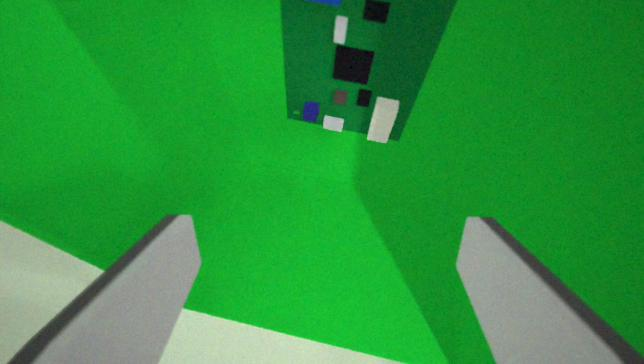

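move:
  target: {"side":"right","x":0.385,"y":0.02,"z":1.07,"quat_wxyz":[0.9613,0.2756,0,0]}
  min_time_s: 2
  cameras: []

move:
  target: {"side":"right","x":0.29,"y":-0.1,"z":1.13,"quat_wxyz":[0.9613,0.2756,0,0]}
  min_time_s: 2
  cameras: ["head_camera"]

move:
  base: {"x_m_s":-0.3,"for_s":2.6}
  cameras: []

Scene clock: 1869.20 s.
Joint torques (N m): left_arm=[-6.29 10.34 4.36 -5.45 -1.34 0.83 -0.29] | right_arm=[-25 -8.3 -5.7 -6.26 -1.15 -0.43 0.34]
External joint torques (N m): left_arm=[0.28 0.05 -0.46 0.53 0.4 -0.07 -0.23] | right_arm=[0.97 -1.05 -1.23 1.65 -0.43 0.13 0.34]
Motor temperatures (°C): left_arm=[29 31 29 33 38 34 40] | right_arm=[36 33 28 33 45 36 36]
Wrist force (N): left_arm=[-9.0 2.5 -4.4] | right_arm=[2.1 7.3 -11.7]
Wrist torque (N m): left_arm=[-0.30 -0.87 -0.19] | right_arm=[0.15 0.82 0.52]
Wrist force, peak (N): left_arm=[-9.6 2.4 -4.2] | right_arm=[2.1 7.8 -12.1]
move: done
base_odometry: x=+0.913 y=-2.317 heading=-1.632
lidar_m: 0.58 0.27 0.33 1.16 1.27 1.95 4.09 4.39 3.49 0.94 0.98 0.88
base_status: not commanded
joint_positions: torso_squat_rad=+0.350 torso_shift_rad=+0.000 torso_pitch_rad=+0.300 torso_yaw_rad=+0.000 left_shoulder_pitch_rad=-0.729 left_shoulder_roll_rad=+1.406 left_shoulder_yaw_rad=-1.591 left_elbow_rad=-2.478 left_forearm_roll_rad=-1.047 left_wrist_pitch_rad=+1.584 left_hand_roll_rad=+2.048 left_gripper_m=+0.050 right_shoulder_pitch_rad=-1.475 right_shoulder_roll_rad=-0.298 right_shoulder_yaw_rad=+0.273 right_elbow_rad=-0.797 right_forearm_roll_rad=-1.074 right_wrist_pitch_rad=+1.567 right_hand_roll_rad=-0.522 right_gripper_m=+0.084 head_pan_rad=+0.000 head_tilt_rad=+0.750
joint_status: all done
wheel_motors_off: 0
motor_effort: left_wheel=-3(6) right_wheel=+0(2)
contact_limits: left_gripper_m 450 mA; right_gripper_m 672.5 mA
chest: x=-0.1366 y=-0.0008 z=+1.2337 quat_wxyz=(+0.989, +0.000, +0.149, +0.000) (m; base frame)
left_hand: x=+0.2099 y=+0.2596 z=+1.0798 quat_wxyz=(+0.738, +0.004, -0.674, +0.003) (m; base frame)
right_hand: x=+0.3853 y=+0.0203 z=+1.0697 quat_wxyz=(+0.961, +0.275, +0.000, +0.000) (m; base frame)
right_hand_status: reached (checked arc, planned for 2.0 s): 0 mm and 0.1 deg off.
pictures: none
No camera images: "cameras" was empty.

Scene clock: 1871.53 s.
Joint torques (N m): left_arm=[-6.13 10.17 4.42 -5.43 -1.29 0.78 -0.33] | right_arm=[-17.79 -9.29 -8.34 -5 -0.79 -0.79 -0.17]
External joint torques (N m): left_arm=[0.45 -0.13 -0.4 0.54 0.44 -0.12 -0.27] | right_arm=[2.68 -0.12 -0.96 0.19 -0.27 0.02 -0.17]
Motor temperatures (°C): left_arm=[29 31 29 33 38 34 40] | right_arm=[36 34 28 33 45 36 36]
Wrist force (N): left_arm=[-9.0 2.5 -4.1] | right_arm=[2.2 7.4 -12.0]
Wrist torque (N m): left_arm=[-0.27 -0.87 -0.19] | right_arm=[0.17 0.82 0.52]
Wrist force, peak (N): left_arm=[-9.4 2.6 -4.1] | right_arm=[2.3 7.7 -12.5]
move: done
base_odometry: x=+0.913 y=-2.317 heading=-1.632
lidar_m: 0.58 0.28 0.32 1.17 1.28 1.96 4.09 4.39 3.48 0.94 0.99 0.87
base_status: not commanded
joint_positions: torso_squat_rad=+0.350 torso_shift_rad=+0.000 torso_pitch_rad=+0.300 torso_yaw_rad=+0.000 left_shoulder_pitch_rad=-0.729 left_shoulder_roll_rad=+1.406 left_shoulder_yaw_rad=-1.591 left_elbow_rad=-2.478 left_forearm_roll_rad=-1.047 left_wrist_pitch_rad=+1.584 left_hand_roll_rad=+2.048 left_gripper_m=+0.050 right_shoulder_pitch_rad=-1.109 right_shoulder_roll_rad=-0.676 right_shoulder_yaw_rad=+0.168 right_elbow_rad=-1.653 right_forearm_roll_rad=-1.383 right_wrist_pitch_rad=+1.859 right_hand_roll_rad=-0.861 right_gripper_m=+0.084 head_pan_rad=+0.000 head_tilt_rad=+0.750
joint_status: all done
wheel_motors_off: 0
motor_effort: left_wheel=-4(5) right_wheel=+0(3)
contact_limits: left_gripper_m 450 mA; right_gripper_m 672.5 mA
chest: x=-0.1366 y=-0.0007 z=+1.2337 quat_wxyz=(+0.989, +0.000, +0.149, +0.000) (m; base frame)
left_hand: x=+0.2099 y=+0.2596 z=+1.0797 quat_wxyz=(+0.738, +0.004, -0.674, +0.003) (m; base frame)
right_hand: x=+0.2895 y=-0.0997 z=+1.1297 quat_wxyz=(+0.962, +0.273, +0.007, +0.004) (m; base frame)
right_hand_status: reached (checked arc, planned for 2.0 s): 1 mm and 1.0 deg off.
pictures: head_camera
camera_calibration:
head_camera: T_world_to_cam=[[0.0348242, -0.998753, 0.0357739, -0.0513101], [-0.846227, -0.0485117, -0.53061, 0.763624], [0.531683, -0.0117948, -0.846861, 1.17012], [0, 0, 0, 1]] pos_world=[0.0258523, -0.000400135, 1.39795]

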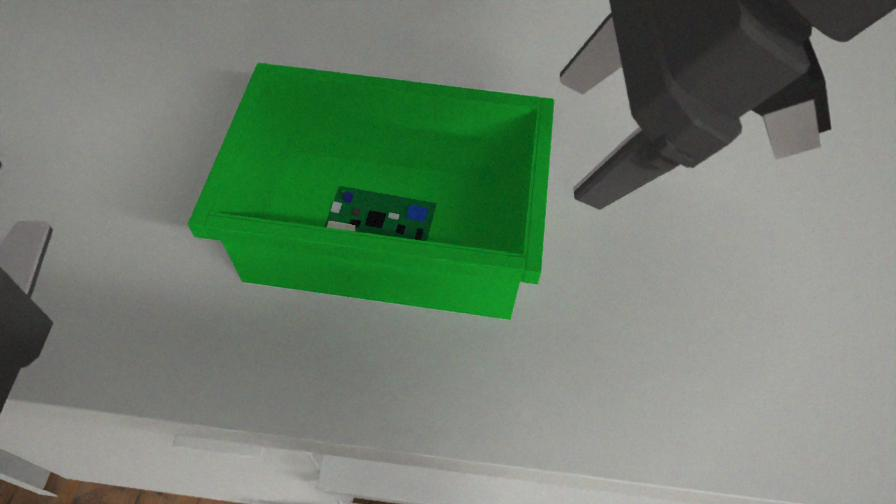

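Scene clock: 1875.47 s.
Joint torques (N m): left_arm=[-6.35 10.32 4.23 -5.48 -1.24 0.79 -0.26] | right_arm=[-18.37 -9.32 -7.66 -4.77 -0.83 -0.82 -0.1]
External joint torques (N m): left_arm=[0.23 0.03 -0.58 0.49 0.49 -0.11 -0.21] | right_arm=[2.1 -0.14 -0.28 0.42 -0.31 0 -0.11]
Motor temperatures (°C): left_arm=[29 31 29 33 38 34 40] | right_arm=[36 34 28 33 45 36 36]
Wrist force (N): left_arm=[-8.8 2.5 -4.3] | right_arm=[2.5 7.0 -12.1]
Wrist torque (N m): left_arm=[-0.28 -0.87 -0.19] | right_arm=[0.21 0.85 0.52]
Wrist force, peak (N): left_arm=[-9.6 2.6 -4.4] | right_arm=[2.2 7.8 -12.4]
move: done
base_odometry: x=+0.961 y=-1.538 heading=-1.632
lidar_m: 1.02 1.05 1.28 1.26 1.39 2.10 3.32 4.13 3.39 3.11 1.26 1.32
base_status: done (sent for 2.6 of 2.6 s)
joint_positions: torso_squat_rad=+0.350 torso_shift_rad=+0.000 torso_pitch_rad=+0.300 torso_yaw_rad=+0.000 left_shoulder_pitch_rad=-0.729 left_shoulder_roll_rad=+1.406 left_shoulder_yaw_rad=-1.591 left_elbow_rad=-2.478 left_forearm_roll_rad=-1.047 left_wrist_pitch_rad=+1.584 left_hand_roll_rad=+2.048 left_gripper_m=+0.050 right_shoulder_pitch_rad=-1.109 right_shoulder_roll_rad=-0.676 right_shoulder_yaw_rad=+0.168 right_elbow_rad=-1.653 right_forearm_roll_rad=-1.383 right_wrist_pitch_rad=+1.859 right_hand_roll_rad=-0.861 right_gripper_m=+0.084 head_pan_rad=+0.000 head_tilt_rad=+0.750
joint_status: not commanded
wheel_motors_off: 0
motor_effort: left_wheel=+0(22) right_wheel=+4(21)
contact_limits: left_gripper_m 450 mA; right_gripper_m 672.5 mA
chest: x=-0.1366 y=-0.0007 z=+1.2337 quat_wxyz=(+0.989, +0.000, +0.149, +0.000) (m; base frame)
left_hand: x=+0.2099 y=+0.2596 z=+1.0798 quat_wxyz=(+0.738, +0.004, -0.674, +0.003) (m; base frame)
right_hand: x=+0.2895 y=-0.0997 z=+1.1297 quat_wxyz=(+0.962, +0.273, +0.007, +0.004) (m; base frame)
pictures: none
No camera images: "cameras" was empty.

move:
  base: {"turn_rad_s":0.6,"for_s":5}
  joints: {"head_tilt_rad":0.3}
  cameras: []

move:
  base: {"x_m_s":0.35,"for_s":5}
  cameras: ["head_camera"]

Scene clock: 1889.10 s.
Joint torques (N m): left_arm=[-6.45 10.47 4.25 -5.44 -1.29 0.79 -0.28] | right_arm=[-18.23 -9.48 -7.59 -4.58 -0.88 -0.77 -0.22]
External joint torques (N m): left_arm=[0.12 0.18 -0.56 0.53 0.44 -0.11 -0.22] | right_arm=[2.25 -0.31 -0.22 0.61 -0.36 0.04 -0.22]
Motor temperatures (°C): left_arm=[29 31 29 33 38 34 40] | right_arm=[36 34 28 33 45 36 36]
Wrist force (N): left_arm=[-9.1 2.4 -4.1] | right_arm=[2.5 7.5 -12.2]
Wrist torque (N m): left_arm=[-0.28 -0.90 -0.18] | right_arm=[0.14 0.85 0.50]
Wrist force, peak (N): left_arm=[-9.5 2.3 -4.5] | right_arm=[2.8 7.6 -12.5]
move: done
base_odometry: x=+0.961 y=-1.538 heading=+1.368
lidar_m: 3.32 3.36 3.47 3.32 1.55 1.26 1.34 1.04 1.31 1.30 1.34 1.78
base_status: done (sent for 5 of 5 s)
joint_positions: torso_squat_rad=+0.350 torso_shift_rad=+0.000 torso_pitch_rad=+0.300 torso_yaw_rad=+0.000 left_shoulder_pitch_rad=-0.729 left_shoulder_roll_rad=+1.406 left_shoulder_yaw_rad=-1.591 left_elbow_rad=-2.478 left_forearm_roll_rad=-1.047 left_wrist_pitch_rad=+1.584 left_hand_roll_rad=+2.048 left_gripper_m=+0.050 right_shoulder_pitch_rad=-1.109 right_shoulder_roll_rad=-0.676 right_shoulder_yaw_rad=+0.168 right_elbow_rad=-1.653 right_forearm_roll_rad=-1.383 right_wrist_pitch_rad=+1.859 right_hand_roll_rad=-0.861 right_gripper_m=+0.084 head_pan_rad=+0.000 head_tilt_rad=+0.300
joint_status: all done
wheel_motors_off: 0
motor_effort: left_wheel=-1(23) right_wheel=+4(24)
contact_limits: left_gripper_m 450 mA; right_gripper_m 672.5 mA
chest: x=-0.1366 y=-0.0007 z=+1.2337 quat_wxyz=(+0.989, +0.000, +0.149, +0.000) (m; base frame)
left_hand: x=+0.2099 y=+0.2596 z=+1.0797 quat_wxyz=(+0.738, +0.004, -0.674, +0.003) (m; base frame)
right_hand: x=+0.2895 y=-0.0997 z=+1.1297 quat_wxyz=(+0.962, +0.273, +0.007, +0.004) (m; base frame)
pictures: none
No camera images: "cameras" was empty.

Scene clock: 1895.30 s.
Joint torques (N m): left_arm=[-6.2 10.05 4.39 -5.41 -1.36 0.82 -0.28] | right_arm=[-18.36 -9.53 -7.76 -4.67 -0.84 -0.81 -0.13]
External joint torques (N m): left_arm=[0.37 -0.24 -0.42 0.56 0.37 -0.08 -0.22] | right_arm=[2.11 -0.36 -0.38 0.52 -0.31 0.01 -0.14]
Motor temperatures (°C): left_arm=[29 31 29 33 38 34 40] | right_arm=[36 34 28 33 45 36 36]
Wrist force (N): left_arm=[-9.1 2.2 -4.2] | right_arm=[2.2 7.4 -11.7]
Wrist torque (N m): left_arm=[-0.24 -0.89 -0.19] | right_arm=[0.14 0.85 0.52]
Wrist force, peak (N): left_arm=[-9.2 2.4 -4.8] | right_arm=[2.9 7.5 -12.6]
move: done
base_odometry: x=+1.313 y=+0.176 heading=+1.368
lidar_m: 1.59 1.60 2.89 3.37 3.47 2.85 2.74 1.85 1.33 1.26 1.28 1.71
base_status: done (sent for 5 of 5 s)
joint_positions: torso_squat_rad=+0.350 torso_shift_rad=+0.000 torso_pitch_rad=+0.300 torso_yaw_rad=+0.000 left_shoulder_pitch_rad=-0.729 left_shoulder_roll_rad=+1.406 left_shoulder_yaw_rad=-1.591 left_elbow_rad=-2.478 left_forearm_roll_rad=-1.047 left_wrist_pitch_rad=+1.584 left_hand_roll_rad=+2.048 left_gripper_m=+0.050 right_shoulder_pitch_rad=-1.109 right_shoulder_roll_rad=-0.676 right_shoulder_yaw_rad=+0.168 right_elbow_rad=-1.653 right_forearm_roll_rad=-1.383 right_wrist_pitch_rad=+1.859 right_hand_roll_rad=-0.861 right_gripper_m=+0.084 head_pan_rad=+0.000 head_tilt_rad=+0.300
joint_status: not commanded
wheel_motors_off: 0
motor_effort: left_wheel=-1(29) right_wheel=-2(29)
contact_limits: left_gripper_m 450 mA; right_gripper_m 672.5 mA
chest: x=-0.1366 y=-0.0007 z=+1.2337 quat_wxyz=(+0.989, +0.000, +0.149, +0.000) (m; base frame)
left_hand: x=+0.2099 y=+0.2596 z=+1.0797 quat_wxyz=(+0.738, +0.004, -0.674, +0.003) (m; base frame)
right_hand: x=+0.2895 y=-0.0997 z=+1.1297 quat_wxyz=(+0.962, +0.273, +0.007, +0.004) (m; base frame)
pictures: head_camera
camera_calibration:
head_camera: T_world_to_cam=[[0.015387, -0.998761, 0.0473289, -0.0687767], [-0.531339, -0.0482655, -0.845783, 1.22847], [0.847019, -0.0121337, -0.531424, 0.740483], [0, 0, 0, 1]] pos_world=[0.0265869, -0.000414111, 1.43578]

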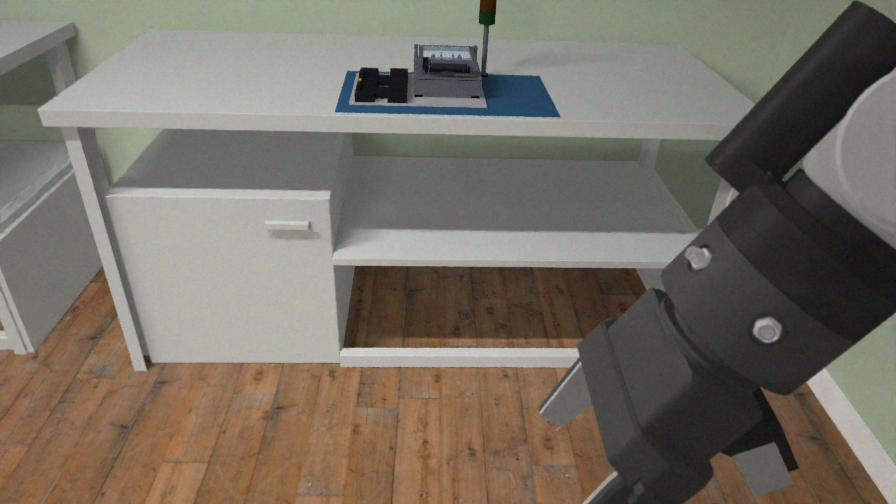

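move:
  base: {"turn_rad_s":-0.15,"for_s":1.02}
  cameras: []

move:
  base: {"x_m_s":0.3,"for_s":3.43}
  cameras: []

move:
  base: {"turn_rad_s":0.2,"for_s":1.07}
  joints: {"head_tilt_rad":0.45}
  cameras: ["head_camera"]

zoom_image:
  camera: "head_camera"
  region: [200, 0, 650, 253]

Scene clock: 1913.83 s.
Joint torques (N m): left_arm=[-6.34 10.2 4.49 -5.56 -1.32 0.81 -0.29] | right_arm=[-18.45 -9.55 -7.88 -4.64 -0.9 -0.74 -0.07]
External joint torques (N m): left_arm=[0.24 -0.09 -0.32 0.41 0.41 -0.09 -0.24] | right_arm=[2.03 -0.38 -0.5 0.55 -0.38 0.08 -0.07]
Motor temperatures (°C): left_arm=[29 31 29 33 38 34 40] | right_arm=[36 34 28 33 45 36 36]
Wrist force (N): left_arm=[-9.0 2.4 -4.1] | right_arm=[2.2 7.4 -11.8]
Wrist torque (N m): left_arm=[-0.27 -0.87 -0.19] | right_arm=[0.17 0.81 0.52]
Wrist force, peak (N): left_arm=[-9.4 2.6 -4.4] | right_arm=[2.6 7.8 -12.4]
move: done
base_odometry: x=+1.313 y=+0.176 heading=+1.213
lidar_m: 1.96 1.58 2.02 3.37 3.39 3.08 2.86 2.21 1.40 1.24 1.24 1.51
base_status: done (sent for 1.03 of 1.03 s)
joint_positions: torso_squat_rad=+0.350 torso_shift_rad=+0.000 torso_pitch_rad=+0.300 torso_yaw_rad=+0.000 left_shoulder_pitch_rad=-0.729 left_shoulder_roll_rad=+1.406 left_shoulder_yaw_rad=-1.591 left_elbow_rad=-2.478 left_forearm_roll_rad=-1.047 left_wrist_pitch_rad=+1.584 left_hand_roll_rad=+2.048 left_gripper_m=+0.050 right_shoulder_pitch_rad=-1.109 right_shoulder_roll_rad=-0.676 right_shoulder_yaw_rad=+0.168 right_elbow_rad=-1.653 right_forearm_roll_rad=-1.383 right_wrist_pitch_rad=+1.859 right_hand_roll_rad=-0.861 right_gripper_m=+0.084 head_pan_rad=+0.000 head_tilt_rad=+0.300
joint_status: not commanded
wheel_motors_off: 0
motor_effort: left_wheel=+0(24) right_wheel=-5(22)
contact_limits: left_gripper_m 450 mA; right_gripper_m 672.5 mA
chest: x=-0.1366 y=-0.0007 z=+1.2337 quat_wxyz=(+0.989, +0.000, +0.149, +0.000) (m; base frame)
left_hand: x=+0.2099 y=+0.2596 z=+1.0797 quat_wxyz=(+0.738, +0.004, -0.674, +0.003) (m; base frame)
right_hand: x=+0.2895 y=-0.0997 z=+1.1297 quat_wxyz=(+0.962, +0.273, +0.007, +0.004) (m; base frame)
pictures: none
No camera images: "cameras" was empty.

Scene clock: 1918.47 s.
Joint torques (N m): left_arm=[-6.26 10.31 4.31 -5.49 -1.3 0.79 -0.33] | right_arm=[-18.45 -9.52 -7.62 -4.59 -0.84 -0.82 -0.13]
External joint torques (N m): left_arm=[0.31 0.02 -0.51 0.49 0.44 -0.11 -0.28] | right_arm=[2.02 -0.35 -0.24 0.6 -0.32 0 -0.13]
Motor temperatures (°C): left_arm=[29 31 29 33 38 34 40] | right_arm=[36 34 28 33 45 36 36]
Wrist force (N): left_arm=[-9.3 2.3 -4.2] | right_arm=[2.8 7.6 -11.9]
Wrist torque (N m): left_arm=[-0.26 -0.92 -0.18] | right_arm=[0.12 0.90 0.52]
Wrist force, peak (N): left_arm=[-9.5 2.6 -4.6] | right_arm=[2.3 7.8 -12.2]
move: done
base_odometry: x=+1.674 y=+1.141 heading=+1.213
lidar_m: 1.21 0.81 0.71 1.16 3.58 4.20 3.76 1.90 1.19 1.05 1.05 0.83
base_status: done (sent for 3.43 of 3.43 s)
joint_positions: torso_squat_rad=+0.350 torso_shift_rad=+0.000 torso_pitch_rad=+0.300 torso_yaw_rad=+0.000 left_shoulder_pitch_rad=-0.729 left_shoulder_roll_rad=+1.406 left_shoulder_yaw_rad=-1.591 left_elbow_rad=-2.478 left_forearm_roll_rad=-1.047 left_wrist_pitch_rad=+1.584 left_hand_roll_rad=+2.048 left_gripper_m=+0.050 right_shoulder_pitch_rad=-1.109 right_shoulder_roll_rad=-0.676 right_shoulder_yaw_rad=+0.168 right_elbow_rad=-1.653 right_forearm_roll_rad=-1.383 right_wrist_pitch_rad=+1.859 right_hand_roll_rad=-0.861 right_gripper_m=+0.084 head_pan_rad=+0.000 head_tilt_rad=+0.300
joint_status: not commanded
wheel_motors_off: 0
motor_effort: left_wheel=-5(27) right_wheel=-1(27)
contact_limits: left_gripper_m 450 mA; right_gripper_m 672.5 mA
chest: x=-0.1366 y=-0.0007 z=+1.2337 quat_wxyz=(+0.989, +0.000, +0.149, +0.000) (m; base frame)
left_hand: x=+0.2099 y=+0.2596 z=+1.0797 quat_wxyz=(+0.738, +0.004, -0.674, +0.003) (m; base frame)
right_hand: x=+0.2895 y=-0.0997 z=+1.1297 quat_wxyz=(+0.962, +0.273, +0.007, +0.004) (m; base frame)
pictures: none
No camera images: "cameras" was empty.

Scene clock: 1920.23 s.
Joint torques (N m): left_arm=[-6.13 10.15 4.47 -5.46 -1.34 0.8 -0.3] | right_arm=[-18.44 -9.53 -7.8 -4.67 -0.93 -0.75 -0.12]
External joint torques (N m): left_arm=[0.45 -0.14 -0.34 0.51 0.39 -0.1 -0.25] | right_arm=[2.04 -0.35 -0.42 0.53 -0.41 0.06 -0.12]
Motor temperatures (°C): left_arm=[29 31 29 33 38 34 40] | right_arm=[35 34 28 33 45 36 36]
Wrist force (N): left_arm=[-9.3 2.4 -4.1] | right_arm=[2.3 7.4 -12.3]
Wrist torque (N m): left_arm=[-0.26 -0.92 -0.19] | right_arm=[0.17 0.83 0.50]
Wrist force, peak (N): left_arm=[-9.5 2.4 -4.2] | right_arm=[2.3 7.7 -12.5]
move: done
base_odometry: x=+1.674 y=+1.141 heading=+1.426
lidar_m: 1.21 0.71 0.80 2.65 3.72 3.89 3.65 1.48 1.11 1.07 0.83 0.95
base_status: done (sent for 1.07 of 1.07 s)
joint_positions: torso_squat_rad=+0.350 torso_shift_rad=+0.000 torso_pitch_rad=+0.300 torso_yaw_rad=+0.000 left_shoulder_pitch_rad=-0.729 left_shoulder_roll_rad=+1.406 left_shoulder_yaw_rad=-1.591 left_elbow_rad=-2.478 left_forearm_roll_rad=-1.047 left_wrist_pitch_rad=+1.584 left_hand_roll_rad=+2.048 left_gripper_m=+0.050 right_shoulder_pitch_rad=-1.109 right_shoulder_roll_rad=-0.676 right_shoulder_yaw_rad=+0.168 right_elbow_rad=-1.653 right_forearm_roll_rad=-1.383 right_wrist_pitch_rad=+1.859 right_hand_roll_rad=-0.861 right_gripper_m=+0.084 head_pan_rad=+0.000 head_tilt_rad=+0.450
joint_status: all done
wheel_motors_off: 0
motor_effort: left_wheel=-3(25) right_wheel=+1(24)
contact_limits: left_gripper_m 450 mA; right_gripper_m 672.5 mA
chest: x=-0.1366 y=-0.0007 z=+1.2337 quat_wxyz=(+0.989, +0.000, +0.149, +0.000) (m; base frame)
left_hand: x=+0.2099 y=+0.2596 z=+1.0797 quat_wxyz=(+0.738, +0.004, -0.674, +0.003) (m; base frame)
right_hand: x=+0.2895 y=-0.0997 z=+1.1297 quat_wxyz=(+0.962, +0.273, +0.007, +0.004) (m; base frame)
pictures: head_camera
camera_calibration:
head_camera: T_world_to_cam=[[0.0224251, -0.998759, 0.0444666, -0.0643325], [-0.651704, -0.0483327, -0.756932, 1.09564], [0.758142, -0.0120047, -0.651979, 0.906467], [0, 0, 0, 1]] pos_world=[0.0282464, -0.000415459, 1.42318]

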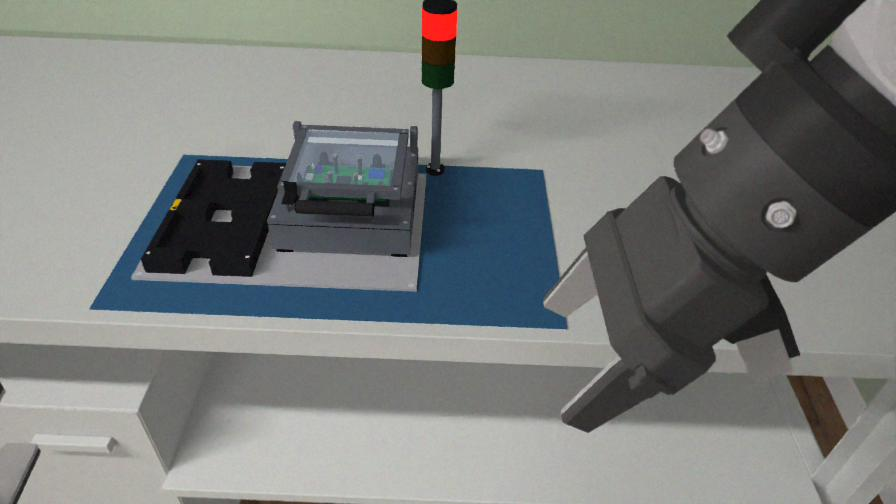

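Scaled by 1.120 from the camera's 896x504 image, which has a finer 1280x720 frame.

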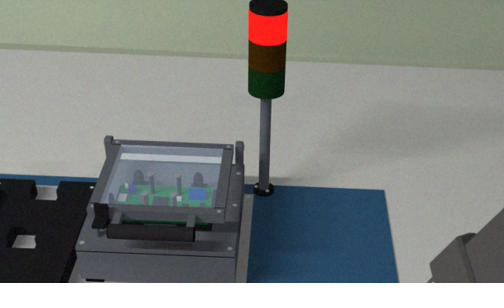

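move:
  base: {"x_m_s":0.2,"for_s":1.97}
  joints: {"head_tilt_rad":0.75}
  cameras: ["head_camera"]

zoom_image:
  camera: "head_camera"
  region: [100, 0, 500, 360]

Scene clock: 1938.20 s.
Joint torques (N m): left_arm=[-6.3 10.37 4.39 -5.43 -1.27 0.77 -0.28] | right_arm=[-18.56 -9.48 -7.59 -4.6 -0.88 -0.76 -0.09]
External joint torques (N m): left_arm=[0.27 0.08 -0.43 0.54 0.46 -0.13 -0.22] | right_arm=[1.91 -0.3 -0.21 0.59 -0.36 0.06 -0.09]
Motor temperatures (°C): left_arm=[29 31 29 33 38 34 40] | right_arm=[35 34 28 33 45 36 36]
Wrist force (N): left_arm=[-9.2 2.4 -4.1] | right_arm=[2.6 7.4 -12.1]
Wrist torque (N m): left_arm=[-0.27 -0.90 -0.19] | right_arm=[0.15 0.89 0.50]
Wrist force, peak (N): left_arm=[-9.5 2.3 -4.3] | right_arm=[2.3 7.7 -12.5]
move: done
base_odometry: x=+1.730 y=+1.530 heading=+1.426
lidar_m: 0.81 0.61 0.46 0.68 3.71 4.26 3.74 1.50 1.12 0.68 0.67 0.85
base_status: done (sent for 1.97 of 1.97 s)
joint_positions: torso_squat_rad=+0.350 torso_shift_rad=+0.000 torso_pitch_rad=+0.300 torso_yaw_rad=+0.000 left_shoulder_pitch_rad=-0.729 left_shoulder_roll_rad=+1.406 left_shoulder_yaw_rad=-1.591 left_elbow_rad=-2.478 left_forearm_roll_rad=-1.047 left_wrist_pitch_rad=+1.584 left_hand_roll_rad=+2.048 left_gripper_m=+0.050 right_shoulder_pitch_rad=-1.108 right_shoulder_roll_rad=-0.676 right_shoulder_yaw_rad=+0.168 right_elbow_rad=-1.653 right_forearm_roll_rad=-1.383 right_wrist_pitch_rad=+1.859 right_hand_roll_rad=-0.861 right_gripper_m=+0.084 head_pan_rad=+0.000 head_tilt_rad=+0.750
joint_status: all done
wheel_motors_off: 0
motor_effort: left_wheel=+1(26) right_wheel=-1(28)
contact_limits: left_gripper_m 450 mA; right_gripper_m 672.5 mA
chest: x=-0.1366 y=-0.0007 z=+1.2337 quat_wxyz=(+0.989, +0.000, +0.149, +0.000) (m; base frame)
left_hand: x=+0.2099 y=+0.2596 z=+1.0797 quat_wxyz=(+0.738, +0.004, -0.674, +0.003) (m; base frame)
right_hand: x=+0.2895 y=-0.0997 z=+1.1297 quat_wxyz=(+0.962, +0.273, +0.007, +0.004) (m; base frame)
pictures: head_camera
camera_calibration:
head_camera: T_world_to_cam=[[0.0348338, -0.998752, 0.0357852, -0.0513194], [-0.846282, -0.0485246, -0.53052, 0.763544], [0.531595, -0.0118044, -0.846917, 1.17014], [0, 0, 0, 1]] pos_world=[0.0259189, -0.000391963, 1.39793]

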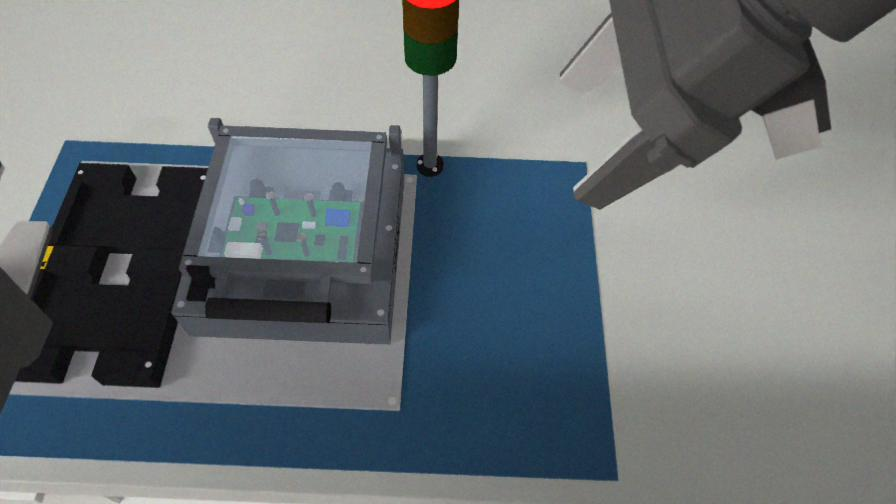

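Scaled by 1.260 from the camera's 896x504 image, which has a finer 1280x720 frame.

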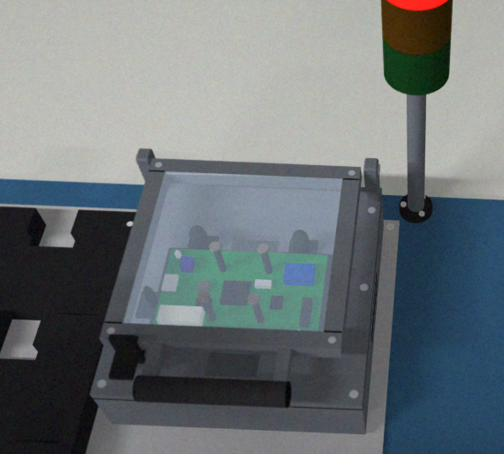

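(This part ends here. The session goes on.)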